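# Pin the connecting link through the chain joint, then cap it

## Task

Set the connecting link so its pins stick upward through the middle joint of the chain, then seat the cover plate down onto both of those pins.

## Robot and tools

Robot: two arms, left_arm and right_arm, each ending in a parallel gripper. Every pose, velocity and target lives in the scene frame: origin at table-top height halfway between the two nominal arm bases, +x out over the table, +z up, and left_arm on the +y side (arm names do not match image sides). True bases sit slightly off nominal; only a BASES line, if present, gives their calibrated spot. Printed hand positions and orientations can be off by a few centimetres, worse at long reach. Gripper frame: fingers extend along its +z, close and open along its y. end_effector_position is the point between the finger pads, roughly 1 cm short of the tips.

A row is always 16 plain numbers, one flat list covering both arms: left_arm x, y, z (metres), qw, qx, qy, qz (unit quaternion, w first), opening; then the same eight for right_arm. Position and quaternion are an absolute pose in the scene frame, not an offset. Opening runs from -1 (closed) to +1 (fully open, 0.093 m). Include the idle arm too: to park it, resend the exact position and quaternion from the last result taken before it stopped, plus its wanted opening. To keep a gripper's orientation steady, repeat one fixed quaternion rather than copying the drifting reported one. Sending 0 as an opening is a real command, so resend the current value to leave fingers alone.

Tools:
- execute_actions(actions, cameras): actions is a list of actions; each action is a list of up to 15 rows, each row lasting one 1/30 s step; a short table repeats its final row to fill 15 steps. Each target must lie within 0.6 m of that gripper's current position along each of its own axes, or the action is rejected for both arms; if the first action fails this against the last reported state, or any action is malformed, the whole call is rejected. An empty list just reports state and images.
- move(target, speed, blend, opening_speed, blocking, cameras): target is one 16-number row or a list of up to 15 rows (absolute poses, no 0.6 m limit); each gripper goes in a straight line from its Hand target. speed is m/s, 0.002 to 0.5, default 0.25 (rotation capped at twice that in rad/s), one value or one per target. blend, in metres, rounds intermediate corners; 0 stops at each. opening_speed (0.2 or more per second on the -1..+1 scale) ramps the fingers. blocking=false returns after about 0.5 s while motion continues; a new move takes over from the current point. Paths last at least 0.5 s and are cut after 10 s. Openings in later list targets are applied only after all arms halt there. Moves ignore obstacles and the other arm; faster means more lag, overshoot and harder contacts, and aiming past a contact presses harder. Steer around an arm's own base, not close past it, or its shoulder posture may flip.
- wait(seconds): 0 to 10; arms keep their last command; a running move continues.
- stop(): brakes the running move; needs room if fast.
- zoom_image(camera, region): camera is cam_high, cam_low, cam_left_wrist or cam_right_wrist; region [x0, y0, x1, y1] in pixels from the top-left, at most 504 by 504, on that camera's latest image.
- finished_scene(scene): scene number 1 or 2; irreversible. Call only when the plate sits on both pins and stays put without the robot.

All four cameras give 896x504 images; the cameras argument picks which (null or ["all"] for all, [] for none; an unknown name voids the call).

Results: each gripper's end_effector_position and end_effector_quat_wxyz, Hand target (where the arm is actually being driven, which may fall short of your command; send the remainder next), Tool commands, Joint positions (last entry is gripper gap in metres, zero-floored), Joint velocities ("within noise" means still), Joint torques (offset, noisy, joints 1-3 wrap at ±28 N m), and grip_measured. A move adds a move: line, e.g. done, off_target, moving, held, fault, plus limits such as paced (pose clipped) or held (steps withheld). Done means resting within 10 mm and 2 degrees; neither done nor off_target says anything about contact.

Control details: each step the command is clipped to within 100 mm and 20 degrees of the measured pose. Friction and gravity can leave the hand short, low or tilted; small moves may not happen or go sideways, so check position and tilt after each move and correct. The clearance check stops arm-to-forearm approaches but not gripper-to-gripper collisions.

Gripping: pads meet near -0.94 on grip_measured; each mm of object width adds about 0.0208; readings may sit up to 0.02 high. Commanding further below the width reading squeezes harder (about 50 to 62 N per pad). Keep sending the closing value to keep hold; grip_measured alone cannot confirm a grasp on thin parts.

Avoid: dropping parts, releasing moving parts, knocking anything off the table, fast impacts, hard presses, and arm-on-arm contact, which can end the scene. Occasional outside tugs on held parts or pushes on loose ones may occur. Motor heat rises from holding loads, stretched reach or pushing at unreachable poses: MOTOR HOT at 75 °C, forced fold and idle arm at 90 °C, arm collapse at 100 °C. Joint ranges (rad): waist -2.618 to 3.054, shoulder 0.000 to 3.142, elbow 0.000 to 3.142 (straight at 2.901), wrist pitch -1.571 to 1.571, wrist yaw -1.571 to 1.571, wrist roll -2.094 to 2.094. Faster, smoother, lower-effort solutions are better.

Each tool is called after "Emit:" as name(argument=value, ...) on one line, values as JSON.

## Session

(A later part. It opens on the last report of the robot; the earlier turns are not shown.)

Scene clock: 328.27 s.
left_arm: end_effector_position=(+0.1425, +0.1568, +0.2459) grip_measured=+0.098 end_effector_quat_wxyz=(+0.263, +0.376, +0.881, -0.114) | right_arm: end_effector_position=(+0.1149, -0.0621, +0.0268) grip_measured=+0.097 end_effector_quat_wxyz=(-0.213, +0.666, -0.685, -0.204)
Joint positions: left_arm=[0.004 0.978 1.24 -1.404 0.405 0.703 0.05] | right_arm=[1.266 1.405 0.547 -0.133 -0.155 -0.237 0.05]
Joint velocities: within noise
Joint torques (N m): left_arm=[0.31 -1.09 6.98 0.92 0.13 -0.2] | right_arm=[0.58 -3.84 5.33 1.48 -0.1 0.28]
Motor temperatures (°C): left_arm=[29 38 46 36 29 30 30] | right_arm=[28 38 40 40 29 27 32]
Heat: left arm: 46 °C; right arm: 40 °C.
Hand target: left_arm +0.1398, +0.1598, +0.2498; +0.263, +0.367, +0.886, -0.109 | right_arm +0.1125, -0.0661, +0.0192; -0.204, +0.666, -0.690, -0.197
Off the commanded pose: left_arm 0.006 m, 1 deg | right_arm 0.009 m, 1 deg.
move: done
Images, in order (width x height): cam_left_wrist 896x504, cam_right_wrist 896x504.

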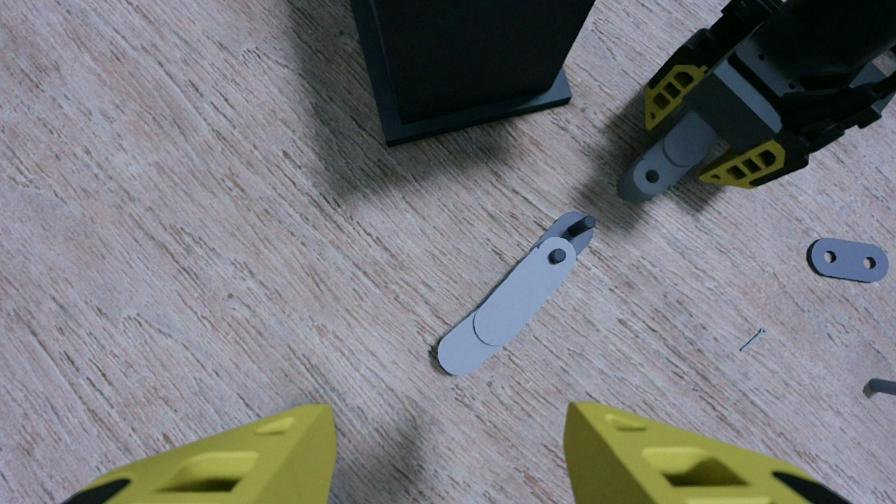

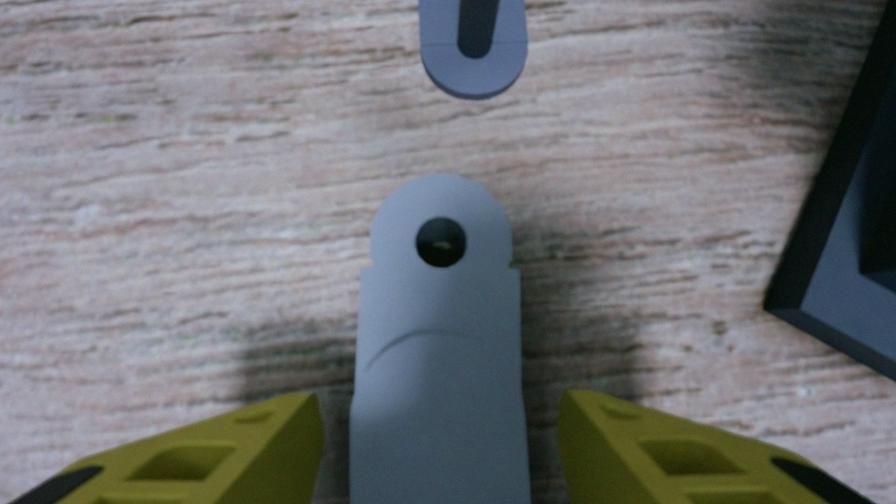

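Emit:
move(target=[[0.1399,0.1599,0.2499,0.263,0.367,0.886,-0.109,0.1,0.1125,-0.0655,0.0115,0.2043,-0.6661,0.6897,0.1973,0.1]], speed=0.03, cameras=["cam_right_wrist"])

Scene clock: 329.53 s.
left_arm: end_effector_position=(+0.1425, +0.1568, +0.2459) grip_measured=+0.098 end_effector_quat_wxyz=(+0.263, +0.376, +0.881, -0.114) | right_arm: end_effector_position=(+0.1152, -0.0611, +0.0198) grip_measured=+0.097 end_effector_quat_wxyz=(-0.214, +0.665, -0.685, -0.204)
Joint positions: left_arm=[0.004 0.978 1.24 -1.404 0.405 0.703 0.05] | right_arm=[1.266 1.431 0.532 -0.09 -0.154 -0.237 0.05]
Joint velocities: within noise
Joint torques (N m): left_arm=[0.32 -1.09 7.01 0.92 0.12 -0.2] | right_arm=[0.62 -3.85 5.14 1.5 -0.1 0.25]
Motor temperatures (°C): left_arm=[29 38 46 35 29 30 29] | right_arm=[28 38 40 40 29 27 32]
Heat: left arm: 46 °C; right arm: 40 °C.
Hand target: left_arm +0.1398, +0.1598, +0.2498; +0.263, +0.367, +0.886, -0.109 | right_arm +0.1125, -0.0657, +0.0118; -0.204, +0.666, -0.690, -0.197
Off the commanded pose: left_arm 0.006 m, 1 deg | right_arm 0.010 m, 1 deg.
move: done
Images, in order (width x height): cam_right_wrist 896x504.

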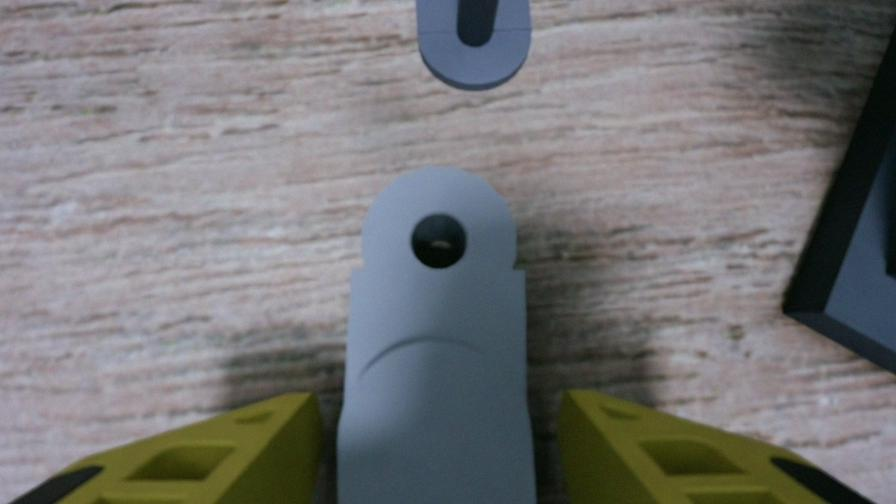

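Emit:
move(target=[[0.1399,0.1599,0.2499,0.263,0.367,0.886,-0.109,0.1,0.1125,-0.0655,0.0115,0.2043,-0.6661,0.6897,0.1973,-0.55]], opening_speed=0.4, cameras=["cam_right_wrist","cam_left_wrist"])

Scene clock: 331.70 s.
left_arm: end_effector_position=(+0.1425, +0.1568, +0.2459) grip_measured=+0.098 end_effector_quat_wxyz=(+0.263, +0.376, +0.881, -0.114) | right_arm: end_effector_position=(+0.1156, -0.0611, +0.0199) grip_measured=-0.452 end_effector_quat_wxyz=(-0.214, +0.665, -0.686, -0.204)
Joint positions: left_arm=[0.004 0.978 1.24 -1.404 0.405 0.703 0.05] | right_arm=[1.266 1.431 0.532 -0.089 -0.152 -0.237 0.023]
Joint velocities: within noise
Joint torques (N m): left_arm=[0.31 -1.1 6.99 0.92 0.13 -0.19] | right_arm=[0.64 -3.85 5.14 1.49 -0.12 0.25]
Motor temperatures (°C): left_arm=[29 37 46 35 29 30 29] | right_arm=[28 38 40 39 29 27 32]
Heat: left arm: 46 °C; right arm: 40 °C.
Hand target: left_arm +0.1398, +0.1598, +0.2498; +0.263, +0.367, +0.886, -0.109 | right_arm +0.1125, -0.0657, +0.0118; -0.204, +0.666, -0.690, -0.197
Off the commanded pose: left_arm 0.006 m, 1 deg | right_arm 0.010 m, 1 deg.
move: done
Images, in order (width x height): cam_left_wrist 896x504, cam_right_wrist 896x504.

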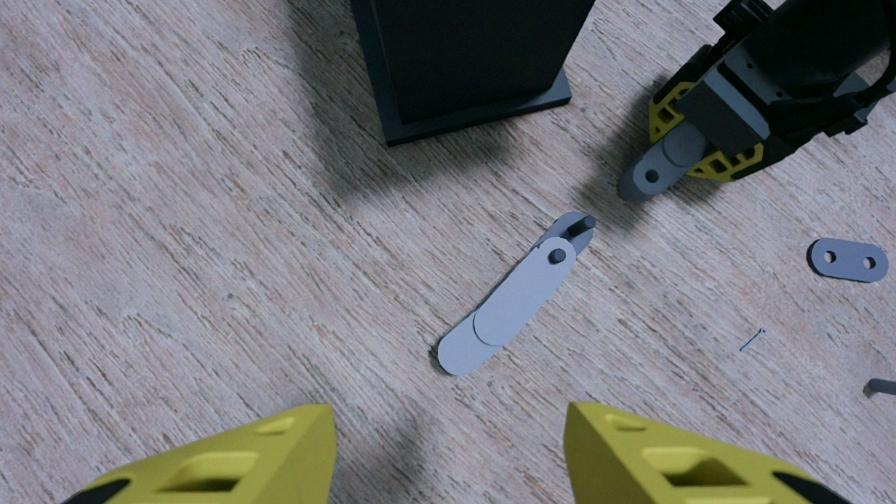

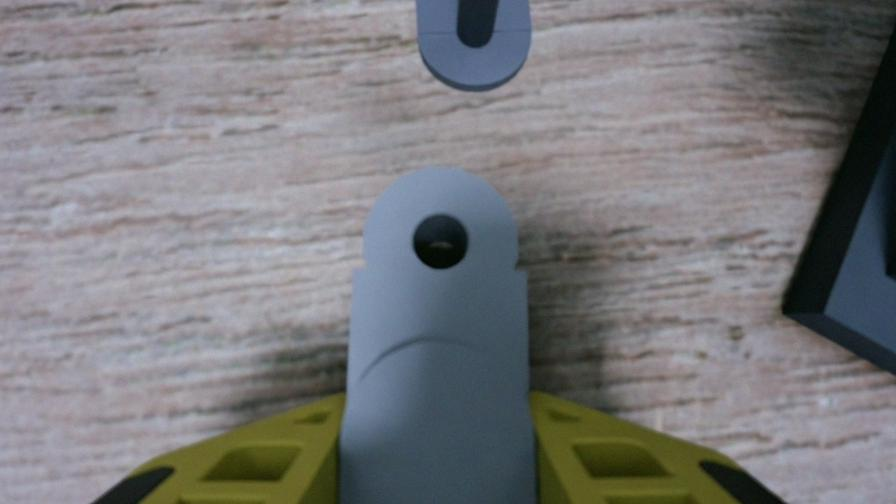

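Emit:
move(target=[[0.1399,0.1599,0.2499,0.263,0.367,0.886,-0.109,0.1,0.1125,-0.0655,0.10,0.2043,-0.6661,0.6897,0.1973,-0.55]], speed=0.08, cameras=["cam_right_wrist","cam_left_wrist"])

Scene clock: 334.00 s.
left_arm: end_effector_position=(+0.1425, +0.1568, +0.2459) grip_measured=+0.098 end_effector_quat_wxyz=(+0.263, +0.376, +0.881, -0.114) | right_arm: end_effector_position=(+0.1095, -0.0821, +0.0748) grip_measured=-0.452 end_effector_quat_wxyz=(-0.166, +0.672, -0.700, -0.176)
Joint positions: left_arm=[0.004 0.978 1.24 -1.404 0.405 0.703 0.05] | right_arm=[1.266 1.281 0.731 -0.553 -0.149 -0.236 0.023]
Joint velocities: within noise
Joint torques (N m): left_arm=[0.29 -1.09 6.99 0.92 0.12 -0.19] | right_arm=[0.61 -7.84 10.21 1.48 -0.16 0.25]
Motor temperatures (°C): left_arm=[29 37 46 35 29 30 29] | right_arm=[28 38 40 39 29 27 32]
Heat: left arm: 46 °C; right arm: 40 °C.
Hand target: left_arm +0.1398, +0.1598, +0.2498; +0.263, +0.367, +0.886, -0.109 | right_arm +0.1121, -0.0666, +0.1002; -0.204, +0.666, -0.690, -0.198
Off the commanded pose: left_arm 0.006 m, 1 deg | right_arm 0.030 m, 5 deg.
move: off_target (right_arm)
Images, in order (width x height): cam_left_wrist 896x504, cam_right_wrist 896x504.

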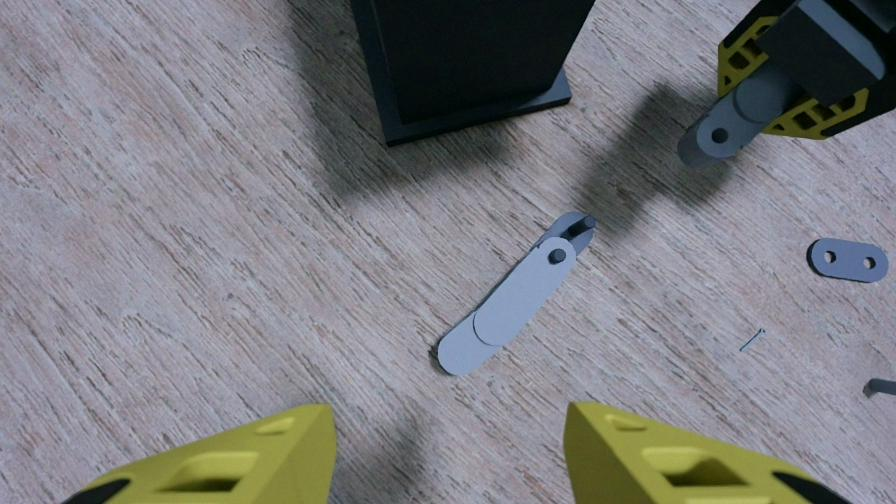

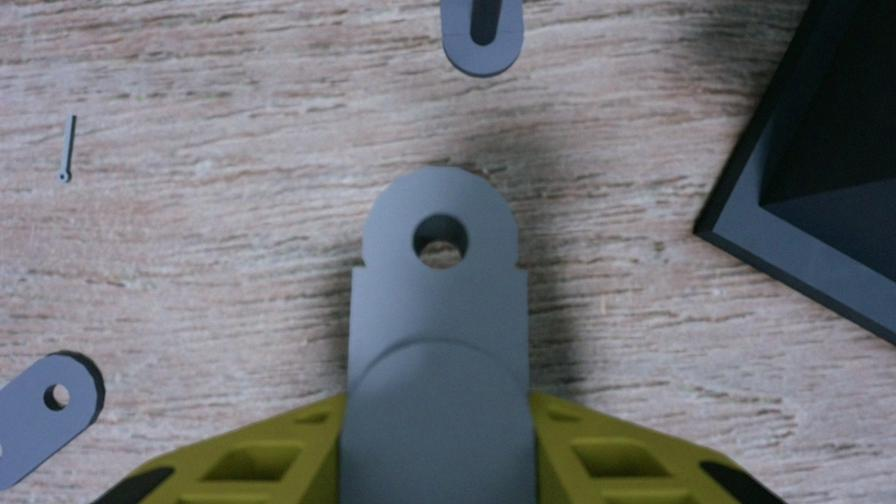

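Emit:
wait(seconds=0.5)

Emit:
zoom_image(camera="cam_high", region=[420, 230, 700, 450])

Scene clock: 334.80 s.
left_arm: end_effector_position=(+0.1425, +0.1568, +0.2459) grip_measured=+0.098 end_effector_quat_wxyz=(+0.263, +0.376, +0.881, -0.114) | right_arm: end_effector_position=(+0.1095, -0.0821, +0.0748) grip_measured=-0.452 end_effector_quat_wxyz=(-0.166, +0.672, -0.700, -0.176)
Joint positions: left_arm=[0.004 0.978 1.24 -1.404 0.405 0.703 0.05] | right_arm=[1.266 1.281 0.731 -0.553 -0.149 -0.236 0.023]
Joint velocities: within noise
Joint torques (N m): left_arm=[0.34 -1.07 6.97 0.92 0.13 -0.19] | right_arm=[0.62 -7.86 10.21 1.48 -0.17 0.24]
Motor temperatures (°C): left_arm=[29 37 46 35 29 30 29] | right_arm=[28 38 41 40 29 27 32]
Heat: left arm: 46 °C; right arm: 41 °C.
Hand target: left_arm +0.1398, +0.1598, +0.2498; +0.263, +0.367, +0.886, -0.109 | right_arm +0.1121, -0.0666, +0.1002; -0.204, +0.666, -0.690, -0.198
Tool commands: left_gripper/opening=+0.1 right_gripper/opening=-0.55
Off the commanded pose: left_arm 0.006 m, 1 deg | right_arm 0.030 m, 5 deg.
wait: 0.50 s; at rest from the start

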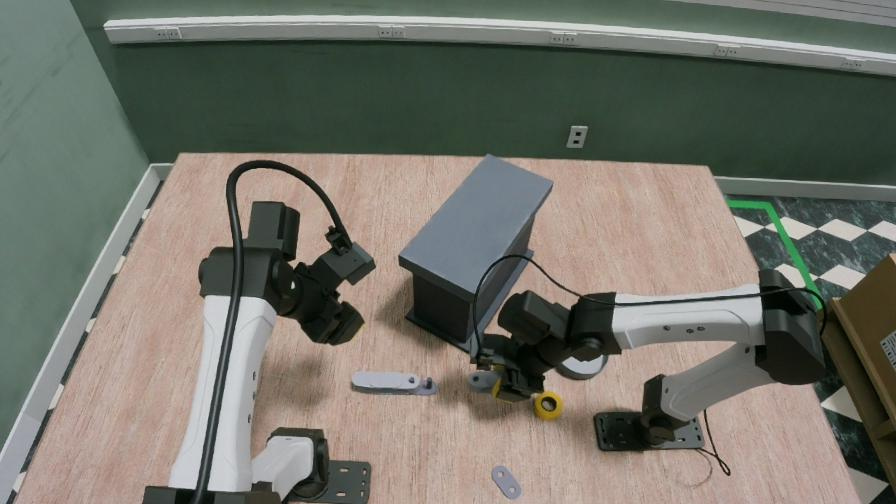

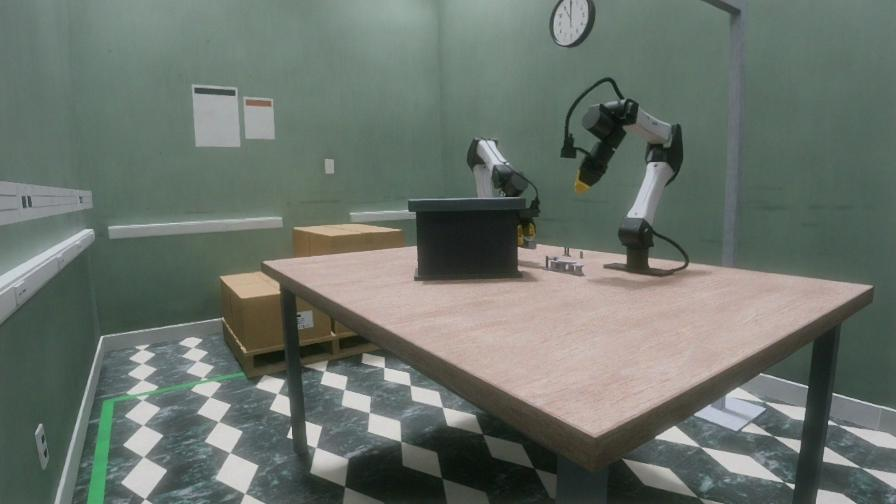

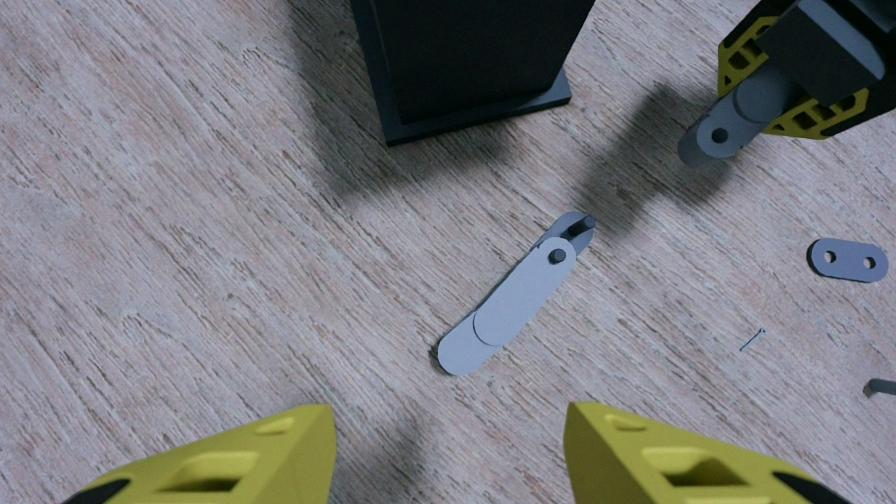

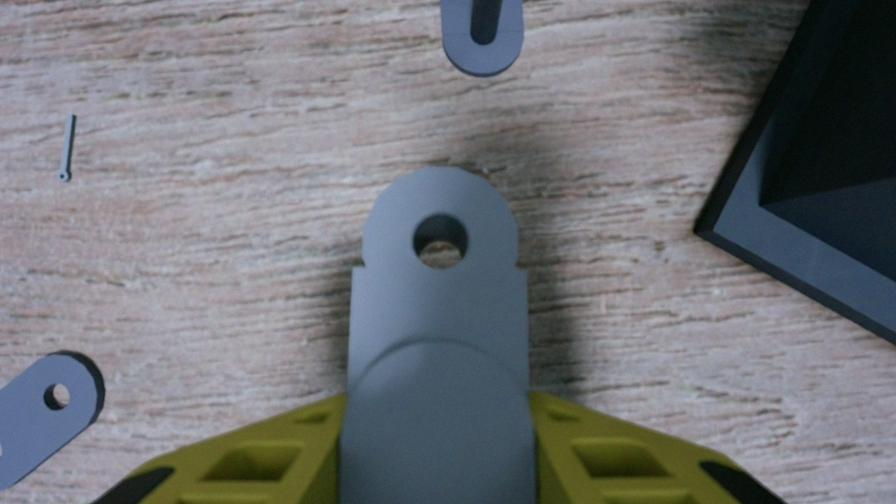

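Scaled by 1.800 from the camera's 896x504 image, which has a finer 1280x720 frame.

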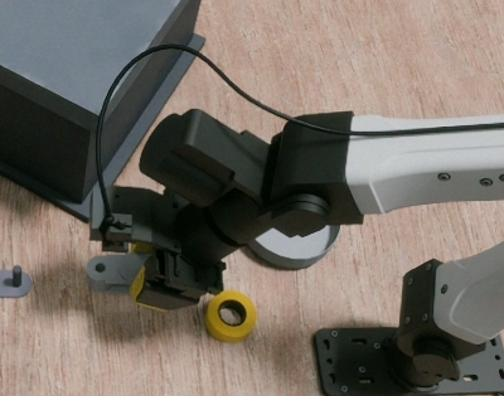

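Emit:
move(target=[[0.1399,0.1599,0.2499,0.263,0.367,0.886,-0.109,0.1,0.115,-0.065,0.092,0.2043,-0.6661,0.6897,0.1973,-0.55]], speed=0.04, cameras=["cam_right_wrist","cam_high"])

Scene clock: 336.33 s.
left_arm: end_effector_position=(+0.1425, +0.1568, +0.2459) grip_measured=+0.098 end_effector_quat_wxyz=(+0.263, +0.376, +0.881, -0.114) | right_arm: end_effector_position=(+0.1104, -0.0793, +0.0763) grip_measured=-0.452 end_effector_quat_wxyz=(-0.172, +0.671, -0.699, -0.179)
Joint positions: left_arm=[0.004 0.978 1.24 -1.404 0.405 0.703 0.05] | right_arm=[1.266 1.281 0.731 -0.539 -0.149 -0.236 0.023]
Joint velocities: within noise
Joint torques (N m): left_arm=[0.32 -1.09 6.98 0.93 0.12 -0.19] | right_arm=[-0.13 -6.35 8.46 1.71 -0.2 0.16]
Motor temperatures (°C): left_arm=[29 37 46 35 29 30 29] | right_arm=[28 38 41 40 29 27 32]
Heat: left arm: 46 °C; right arm: 41 °C.
Hand target: left_arm +0.1398, +0.1598, +0.2498; +0.263, +0.367, +0.886, -0.109 | right_arm +0.1148, -0.0660, +0.0926; -0.204, +0.666, -0.690, -0.197
Off the commanded pose: left_arm 0.006 m, 1 deg | right_arm 0.022 m, 4 deg.
move: off_target (right_arm)
Images, in order (width x height): cam_high 896x504, cam_right_wrist 896x504.

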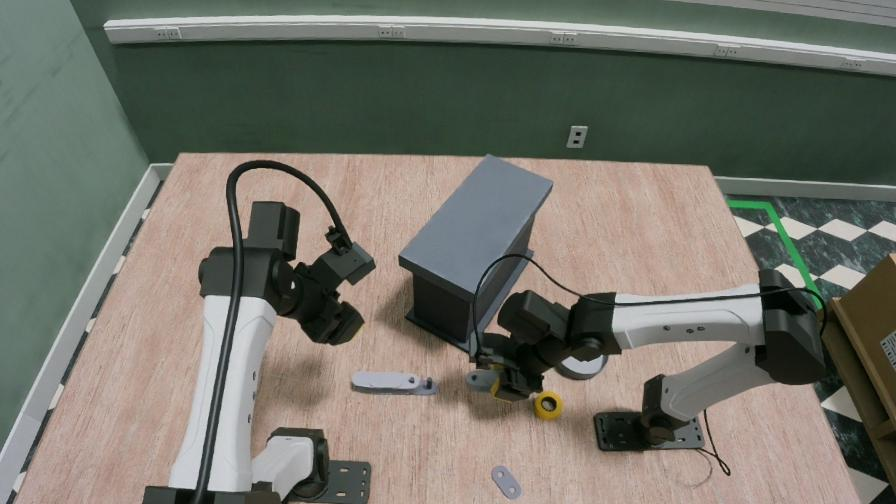

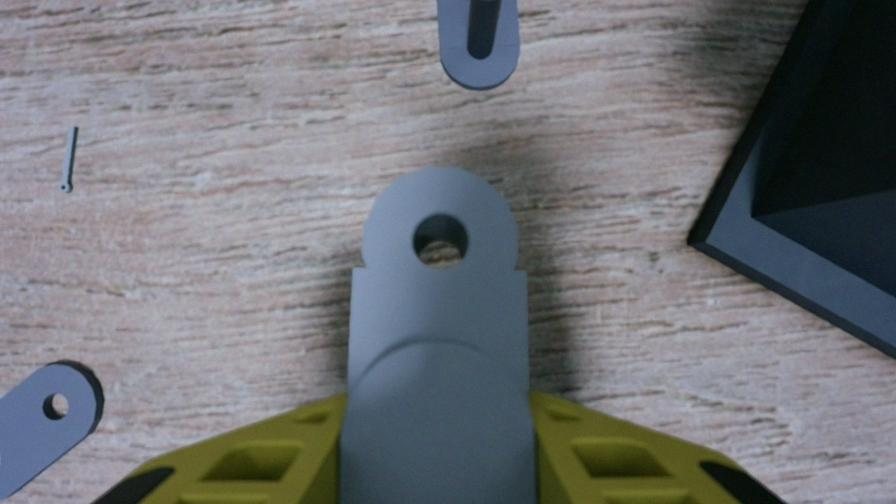

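Emit:
move(target=[[0.1399,0.1599,0.2499,0.263,0.367,0.886,-0.109,0.1,0.1225,-0.025,0.088,0.2043,-0.6661,0.6897,0.1973,-0.55]], speed=0.06, cameras=["cam_right_wrist","cam_high"])

Scene clock: 338.33 s.
left_arm: end_effector_position=(+0.1425, +0.1568, +0.2459) grip_measured=+0.098 end_effector_quat_wxyz=(+0.263, +0.376, +0.881, -0.114) | right_arm: end_effector_position=(+0.1181, -0.0467, +0.0713) grip_measured=-0.452 end_effector_quat_wxyz=(-0.173, +0.672, -0.698, -0.180)
Joint positions: left_arm=[0.004 0.978 1.24 -1.404 0.405 0.703 0.05] | right_arm=[1.277 1.428 0.82 -0.479 -0.144 -0.228 0.023]
Joint velocities: within noise
Joint torques (N m): left_arm=[0.32 -1.1 6.98 0.92 0.13 -0.19] | right_arm=[0.58 -5.41 10.39 1.68 -0.17 0.24]
Motor temperatures (°C): left_arm=[29 37 46 35 29 30 29] | right_arm=[28 38 41 40 29 27 32]
Heat: left arm: 46 °C; right arm: 41 °C.
Hand target: left_arm +0.1398, +0.1598, +0.2498; +0.263, +0.367, +0.886, -0.109 | right_arm +0.1220, -0.0266, +0.0889; -0.204, +0.666, -0.690, -0.198
Off the commanded pose: left_arm 0.006 m, 1 deg | right_arm 0.028 m, 4 deg.
move: off_target (right_arm)
Images, in order (width x height): cam_high 896x504, cam_right_wrist 896x504.

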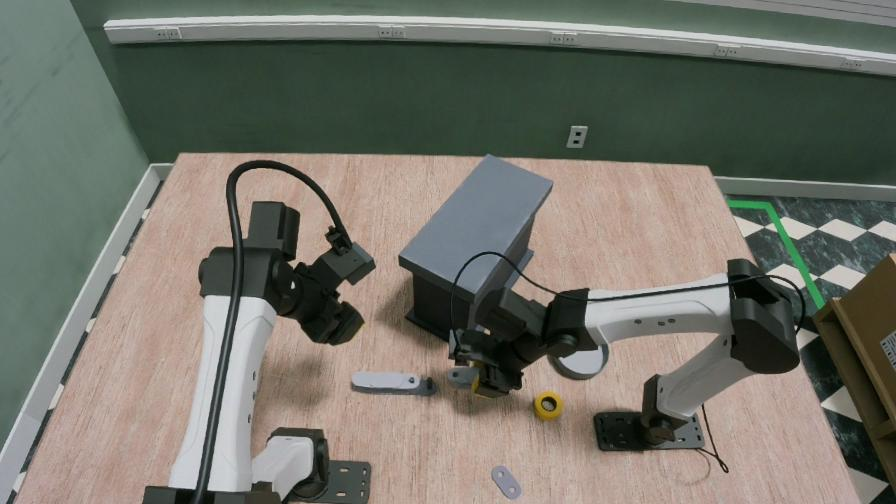

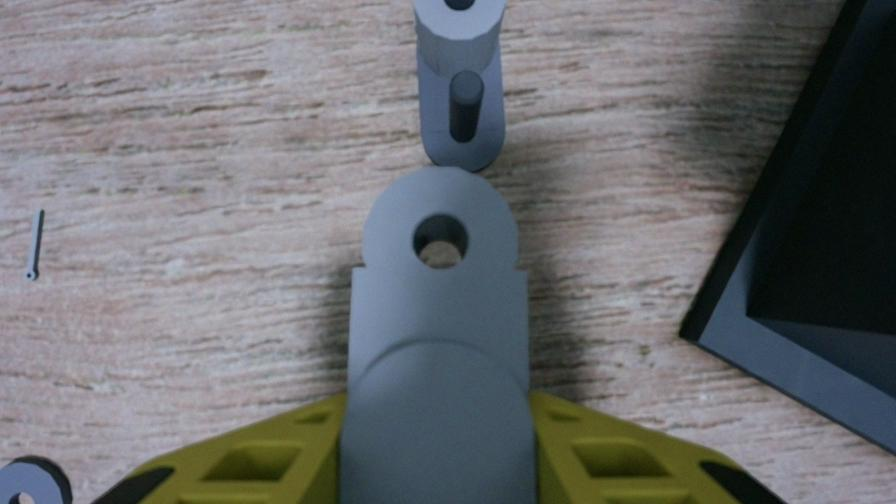

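Emit:
execute_actions(actions=[])

Scene clock: 340.40 s.
left_arm: end_effector_position=(+0.1425, +0.1568, +0.2459) grip_measured=+0.098 end_effector_quat_wxyz=(+0.263, +0.376, +0.881, -0.114) | right_arm: end_effector_position=(+0.1182, -0.0466, +0.0713) grip_measured=-0.452 end_effector_quat_wxyz=(-0.173, +0.671, -0.698, -0.180)
Joint positions: left_arm=[0.004 0.978 1.24 -1.404 0.405 0.703 0.05] | right_arm=[1.277 1.428 0.82 -0.479 -0.144 -0.228 0.023]
Joint velocities: within noise
Joint torques (N m): left_arm=[0.31 -1.07 6.98 0.92 0.13 -0.2] | right_arm=[0.57 -5.44 10.41 1.68 -0.16 0.25]
Motor temperatures (°C): left_arm=[29 37 46 35 29 30 29] | right_arm=[28 38 42 40 29 27 32]
Heat: left arm: 46 °C; right arm: 42 °C.
Hand target: left_arm +0.1398, +0.1598, +0.2498; +0.263, +0.367, +0.886, -0.109 | right_arm +0.1220, -0.0266, +0.0889; -0.204, +0.666, -0.690, -0.198
Tool commands: left_gripper/opening=+0.1 right_gripper/opening=-0.55
Off the commanded pose: left_arm 0.006 m, 1 deg | right_arm 0.028 m, 4 deg.

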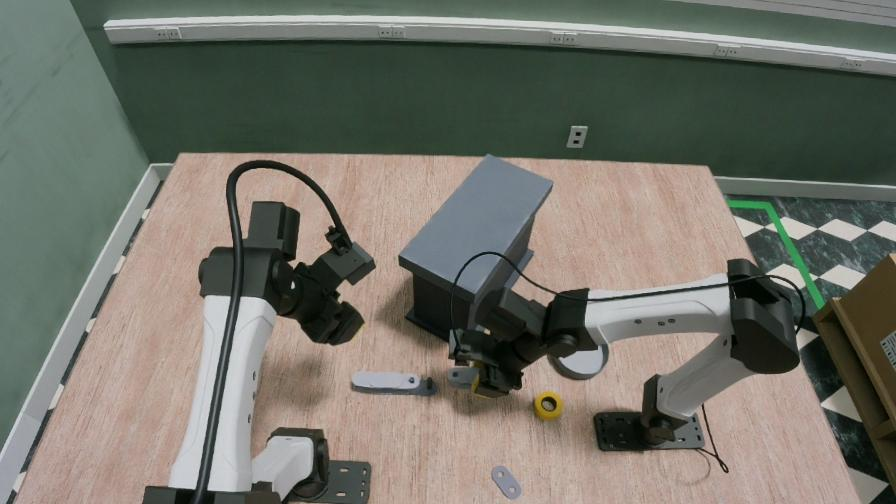

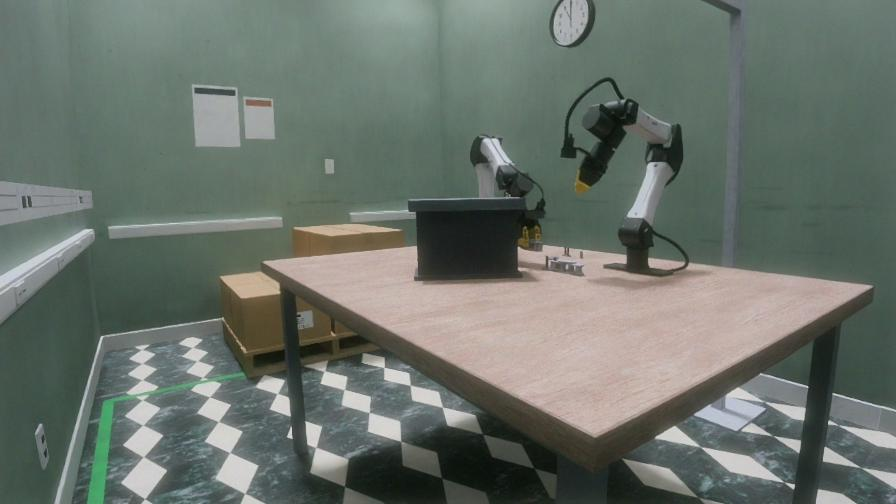

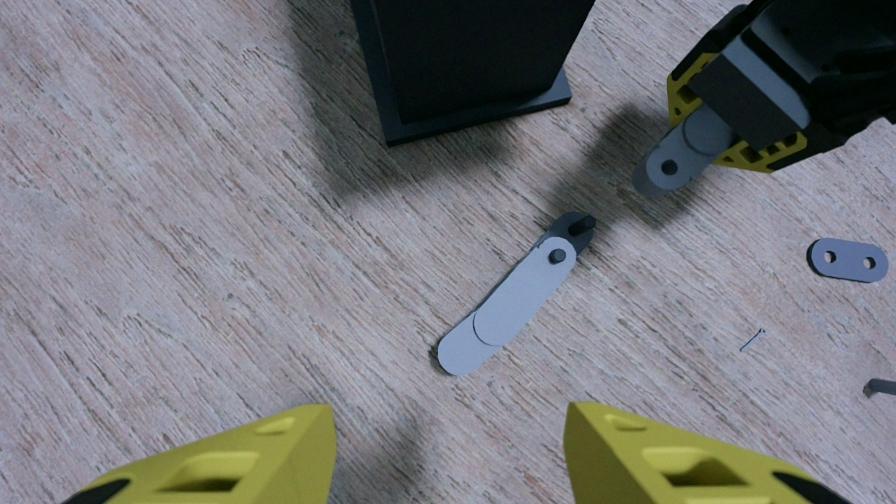

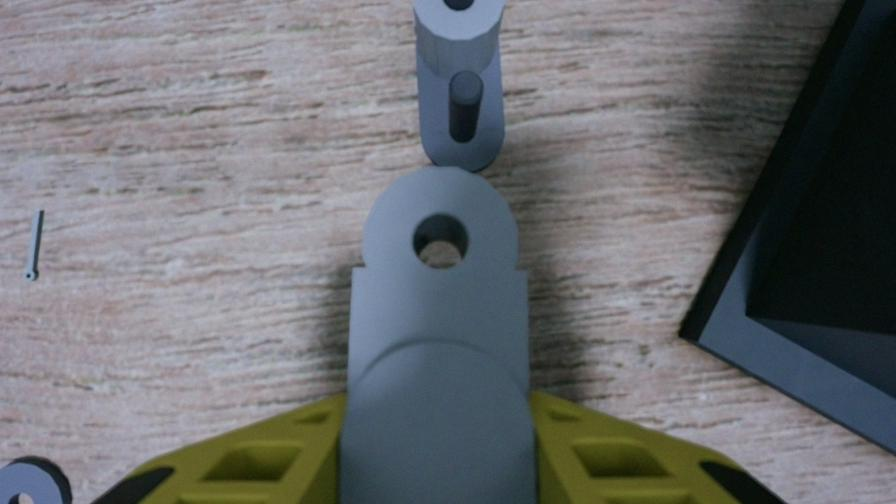

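Emit:
move(target=[0.1399,0.1599,0.2499,0.263,0.367,0.886,-0.109,0.1, 0.1235,-0.008,0.094,0.2321,-0.6705,0.6705,0.2164,-0.55], speed=0.06, cameras=["cam_left_wrist","cam_right_wrist"])

Scene clock: 342.20 s.
left_arm: end_effector_position=(+0.1425, +0.1568, +0.2459) grip_measured=+0.098 end_effector_quat_wxyz=(+0.263, +0.376, +0.881, -0.114) | right_arm: end_effector_position=(+0.1211, -0.0305, +0.0759) grip_measured=-0.452 end_effector_quat_wxyz=(-0.200, +0.670, -0.688, -0.195)
Joint positions: left_arm=[0.004 0.978 1.24 -1.404 0.405 0.703 0.05] | right_arm=[1.282 1.444 0.82 -0.397 -0.144 -0.23 0.023]
Joint velocities: left_arm=[within noise] | right_arm=[-0.002 0.002 -0.046 -0.081 -0.007 0.007 -0.001]
Joint torques (N m): left_arm=[0.31 -1.1 6.98 0.92 0.13 -0.2] | right_arm=[0.59 -5.68 10.36 1.83 -0.25 0.08]
Motor temperatures (°C): left_arm=[29 36 46 35 29 30 29] | right_arm=[28 38 42 40 29 27 33]
Heat: left arm: 46 °C; right arm: 42 °C.
Hand target: left_arm +0.1398, +0.1598, +0.2498; +0.263, +0.367, +0.886, -0.109 | right_arm +0.1230, -0.0099, +0.0950; -0.232, +0.671, -0.671, -0.216
Off the commanded pose: left_arm 0.006 m, 1 deg | right_arm 0.029 m, 5 deg.
move: off_target (right_arm)
Images, in order (width x height): cam_left_wrist 896x504, cam_right_wrist 896x504.

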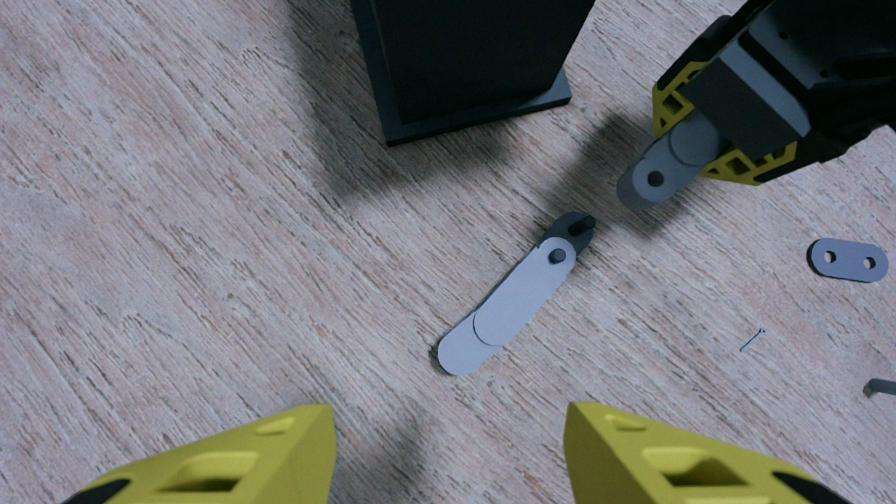

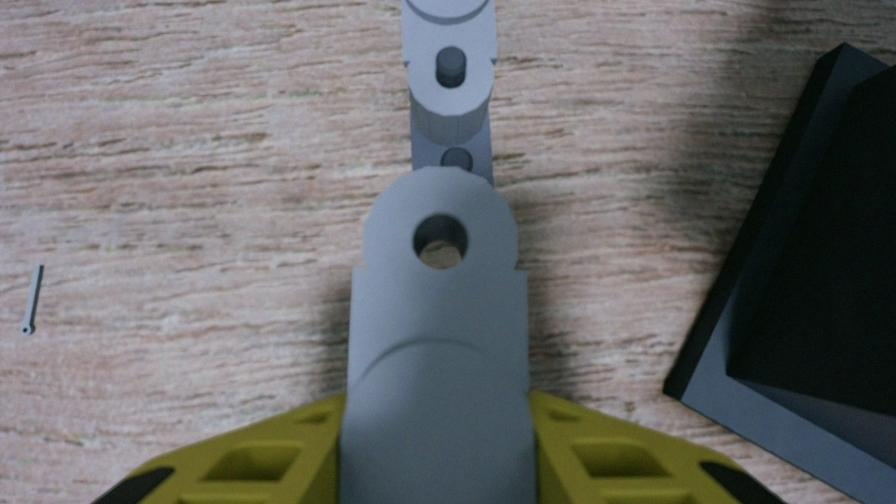

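Emit:
move(target=[0.1399,0.1599,0.2499,0.263,0.367,0.886,-0.109,0.1, 0.1235,0.007,0.094,0.2445,-0.6660,0.6660,0.2280,-0.55], speed=0.05, cameras=["cam_right_wrist"])

Scene clock: 344.27 s.
left_arm: end_effector_position=(+0.1425, +0.1568, +0.2459) grip_measured=+0.098 end_effector_quat_wxyz=(+0.263, +0.376, +0.881, -0.114) | right_arm: end_effector_position=(+0.1213, -0.0167, +0.0744) grip_measured=-0.452 end_effector_quat_wxyz=(-0.213, +0.671, -0.680, -0.204)
Joint positions: left_arm=[0.004 0.978 1.24 -1.404 0.405 0.703 0.05] | right_arm=[1.293 1.481 0.828 -0.336 -0.144 -0.23 0.023]
Joint velocities: within noise
Joint torques (N m): left_arm=[0.29 -1.11 6.99 0.92 0.13 -0.19] | right_arm=[0.57 -6.01 10.52 1.9 -0.26 0.21]
Motor temperatures (°C): left_arm=[29 36 46 35 29 30 29] | right_arm=[28 38 43 40 29 27 33]
Heat: left arm: 46 °C; right arm: 43 °C.
Hand target: left_arm +0.1398, +0.1598, +0.2498; +0.263, +0.367, +0.886, -0.109 | right_arm +0.1229, +0.0049, +0.0951; -0.244, +0.667, -0.666, -0.228
Off the commanded pose: left_arm 0.006 m, 1 deg | right_arm 0.031 m, 5 deg.
move: off_target (right_arm)
Images, in order (width x height): cam_right_wrist 896x504.

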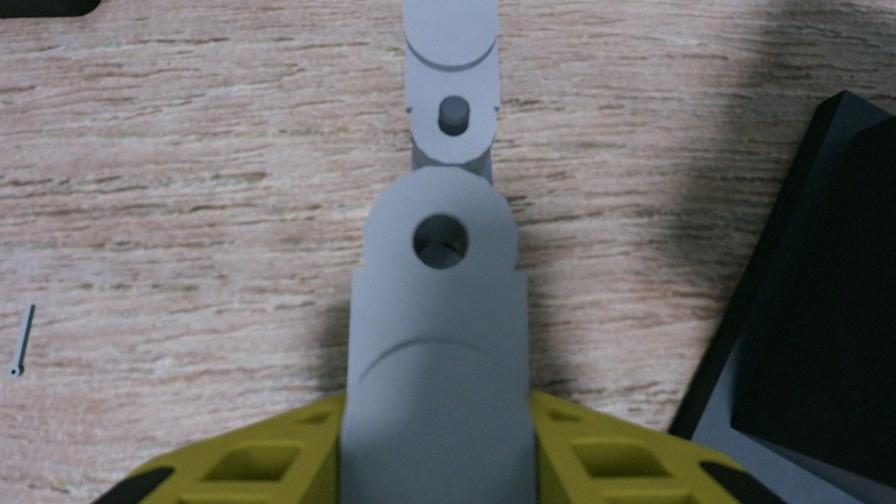

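Emit:
move(target=[0.1399,0.1599,0.2499,0.263,0.367,0.886,-0.109,0.1, 0.1275,0.016,0.092,0.2445,-0.6660,0.6660,0.2280,-0.55], speed=0.04, cameras=["cam_left_wrist","cam_right_wrist"])

Scene clock: 346.03 s.
left_arm: end_effector_position=(+0.1425, +0.1568, +0.2459) grip_measured=+0.098 end_effector_quat_wxyz=(+0.263, +0.376, +0.881, -0.114) | right_arm: end_effector_position=(+0.1240, -0.0076, +0.0725) grip_measured=-0.452 end_effector_quat_wxyz=(-0.213, +0.671, -0.680, -0.204)
Joint positions: left_arm=[0.004 0.978 1.24 -1.404 0.405 0.703 0.05] | right_arm=[1.293 1.521 0.858 -0.325 -0.144 -0.23 0.023]
Joint velocities: within noise
Joint torques (N m): left_arm=[0.32 -1.1 6.99 0.92 0.13 -0.19] | right_arm=[0.23 -6.42 10.54 1.86 -0.28 0.17]
Motor temperatures (°C): left_arm=[29 36 47 35 29 30 29] | right_arm=[28 38 43 40 29 27 33]
Heat: left arm: 47 °C; right arm: 43 °C.
Hand target: left_arm +0.1398, +0.1598, +0.2498; +0.263, +0.367, +0.886, -0.109 | right_arm +0.1270, +0.0139, +0.0931; -0.244, +0.667, -0.666, -0.228
Off the commanded pose: left_arm 0.006 m, 1 deg | right_arm 0.031 m, 5 deg.
move: off_target (right_arm)
Images, in order (width x height): cam_left_wrist 896x504, cam_right_wrist 896x504.

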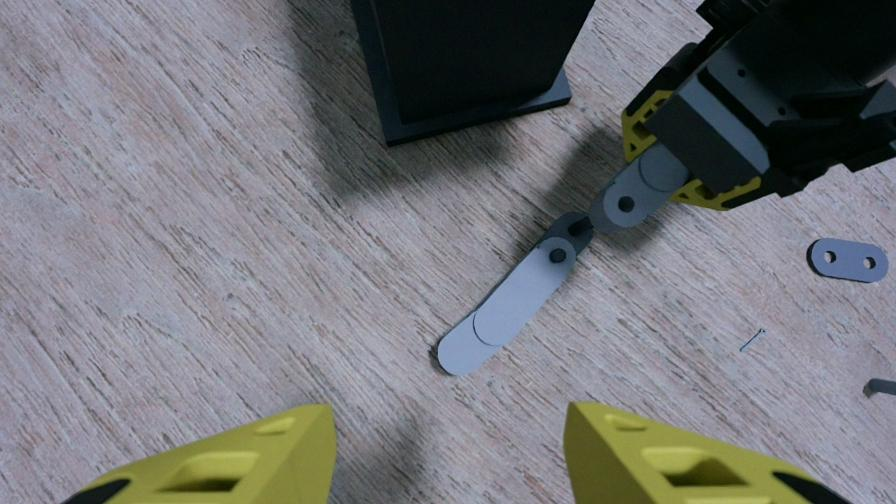

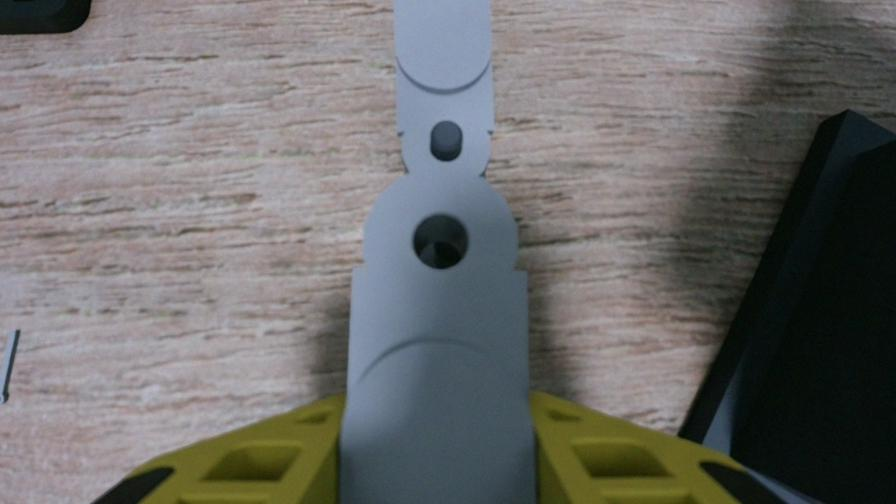

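Emit:
move(target=[0.1399,0.1599,0.2499,0.263,0.367,0.886,-0.109,0.1, 0.1295,0.024,0.085,0.2445,-0.6660,0.6660,0.2280,-0.55], speed=0.03, cameras=["cam_left_wrist","cam_right_wrist"])

Emit:
zoom_image(camera="cam_right_wrist", region=[350, 100, 550, 300])

Scene clock: 347.70 s.
left_arm: end_effector_position=(+0.1425, +0.1568, +0.2459) grip_measured=+0.098 end_effector_quat_wxyz=(+0.263, +0.376, +0.881, -0.114) | right_arm: end_effector_position=(+0.1263, +0.0002, +0.0661) grip_measured=-0.452 end_effector_quat_wxyz=(-0.213, +0.671, -0.680, -0.204)
Joint positions: left_arm=[0.004 0.978 1.24 -1.404 0.405 0.703 0.05] | right_arm=[1.293 1.564 0.87 -0.293 -0.144 -0.23 0.023]
Joint velocities: within noise
Joint torques (N m): left_arm=[0.32 -1.1 6.98 0.91 0.13 -0.19] | right_arm=[0.31 -6.72 10.44 1.89 -0.28 0.18]
Motor temperatures (°C): left_arm=[29 36 47 35 29 30 29] | right_arm=[28 38 43 41 29 27 33]
Heat: left arm: 47 °C; right arm: 43 °C.
Hand target: left_arm +0.1398, +0.1598, +0.2498; +0.263, +0.367, +0.886, -0.109 | right_arm +0.1290, +0.0219, +0.0861; -0.244, +0.667, -0.666, -0.228
Off the commanded pose: left_arm 0.006 m, 1 deg | right_arm 0.031 m, 5 deg.
move: off_target (right_arm)
Images, in order (width x height): cam_left_wrist 896x504, cam_right_wrist 896x504.

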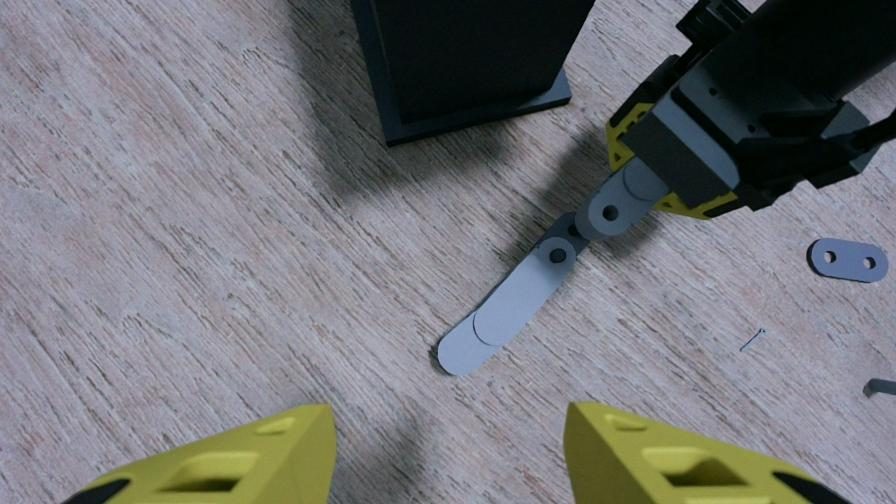

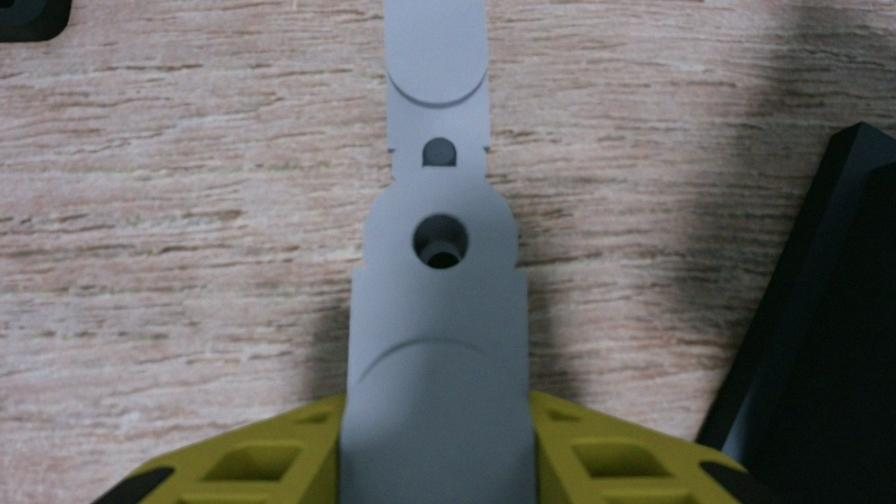

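Scaled by 2.520 from the camera's 896x504 image, which has a finer 1280x720 frame.

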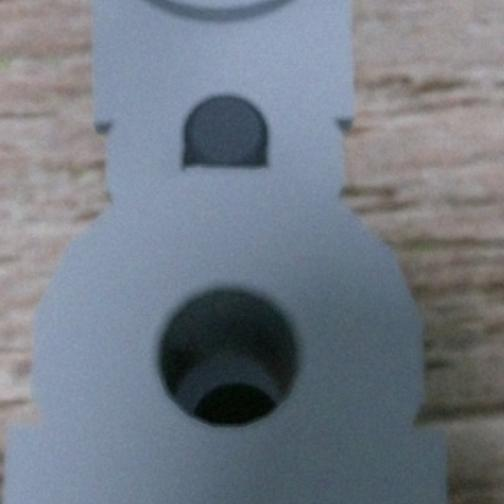

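Emit:
move(target=[0.1399,0.1599,0.2499,0.263,0.367,0.886,-0.109,0.1, 0.1295,0.0195,0.078,0.2445,-0.6660,0.6660,0.2280,-0.55], speed=0.03, cameras=["cam_right_wrist"])

Emit:
zoom_image(camera="cam_right_wrist", region=[350, 100, 550, 300])

Scene clock: 349.73 s.
left_arm: end_effector_position=(+0.1425, +0.1568, +0.2459) grip_measured=+0.098 end_effector_quat_wxyz=(+0.263, +0.376, +0.881, -0.114) | right_arm: end_effector_position=(+0.1280, +0.0059, +0.0701) grip_measured=-0.452 end_effector_quat_wxyz=(-0.226, +0.669, -0.676, -0.211)
Joint positions: left_arm=[0.004 0.978 1.24 -1.404 0.405 0.703 0.05] | right_arm=[1.293 1.564 0.87 -0.264 -0.144 -0.23 0.023]
Joint velocities: within noise
Joint torques (N m): left_arm=[0.32 -1.09 6.98 0.92 0.13 -0.19] | right_arm=[0.01 -6.53 7.84 1.94 -0.29 0.15]
Motor temperatures (°C): left_arm=[29 36 47 35 29 30 29] | right_arm=[28 39 43 41 29 27 33]
Heat: left arm: 47 °C; right arm: 43 °C.
Hand target: left_arm +0.1398, +0.1598, +0.2498; +0.263, +0.367, +0.886, -0.109 | right_arm +0.1293, +0.0187, +0.0784; -0.244, +0.667, -0.666, -0.228
Off the commanded pose: left_arm 0.006 m, 1 deg | right_arm 0.016 m, 3 deg.
move: off_target (right_arm)
Images, in order (width x height): cam_right_wrist 896x504.

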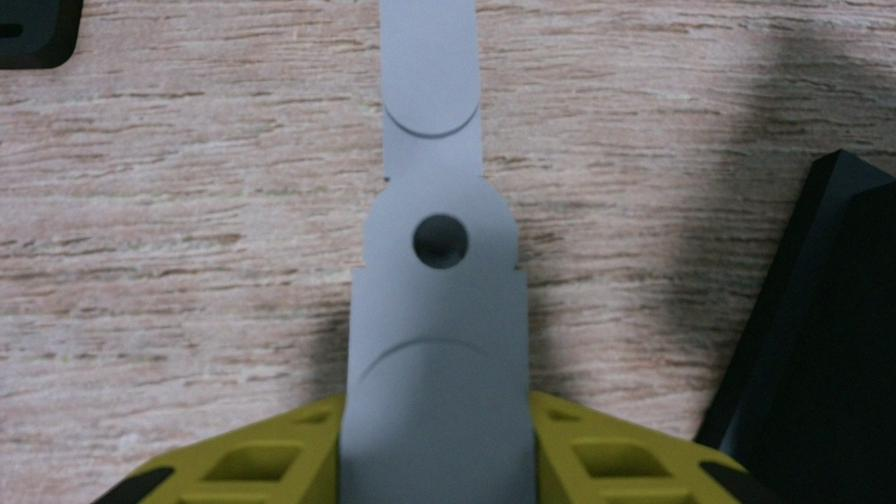

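Scaled by 2.520 from the camera's 896x504 image, which has a finer 1280x720 frame.

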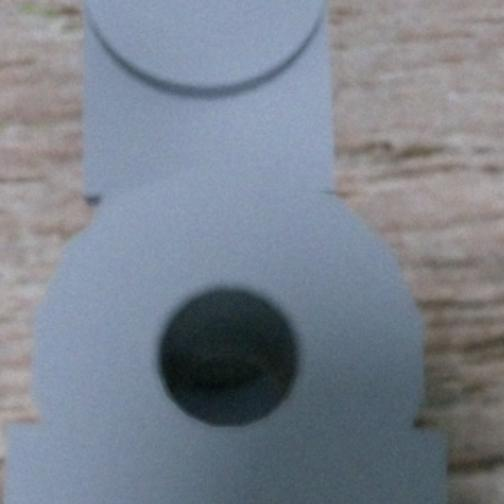

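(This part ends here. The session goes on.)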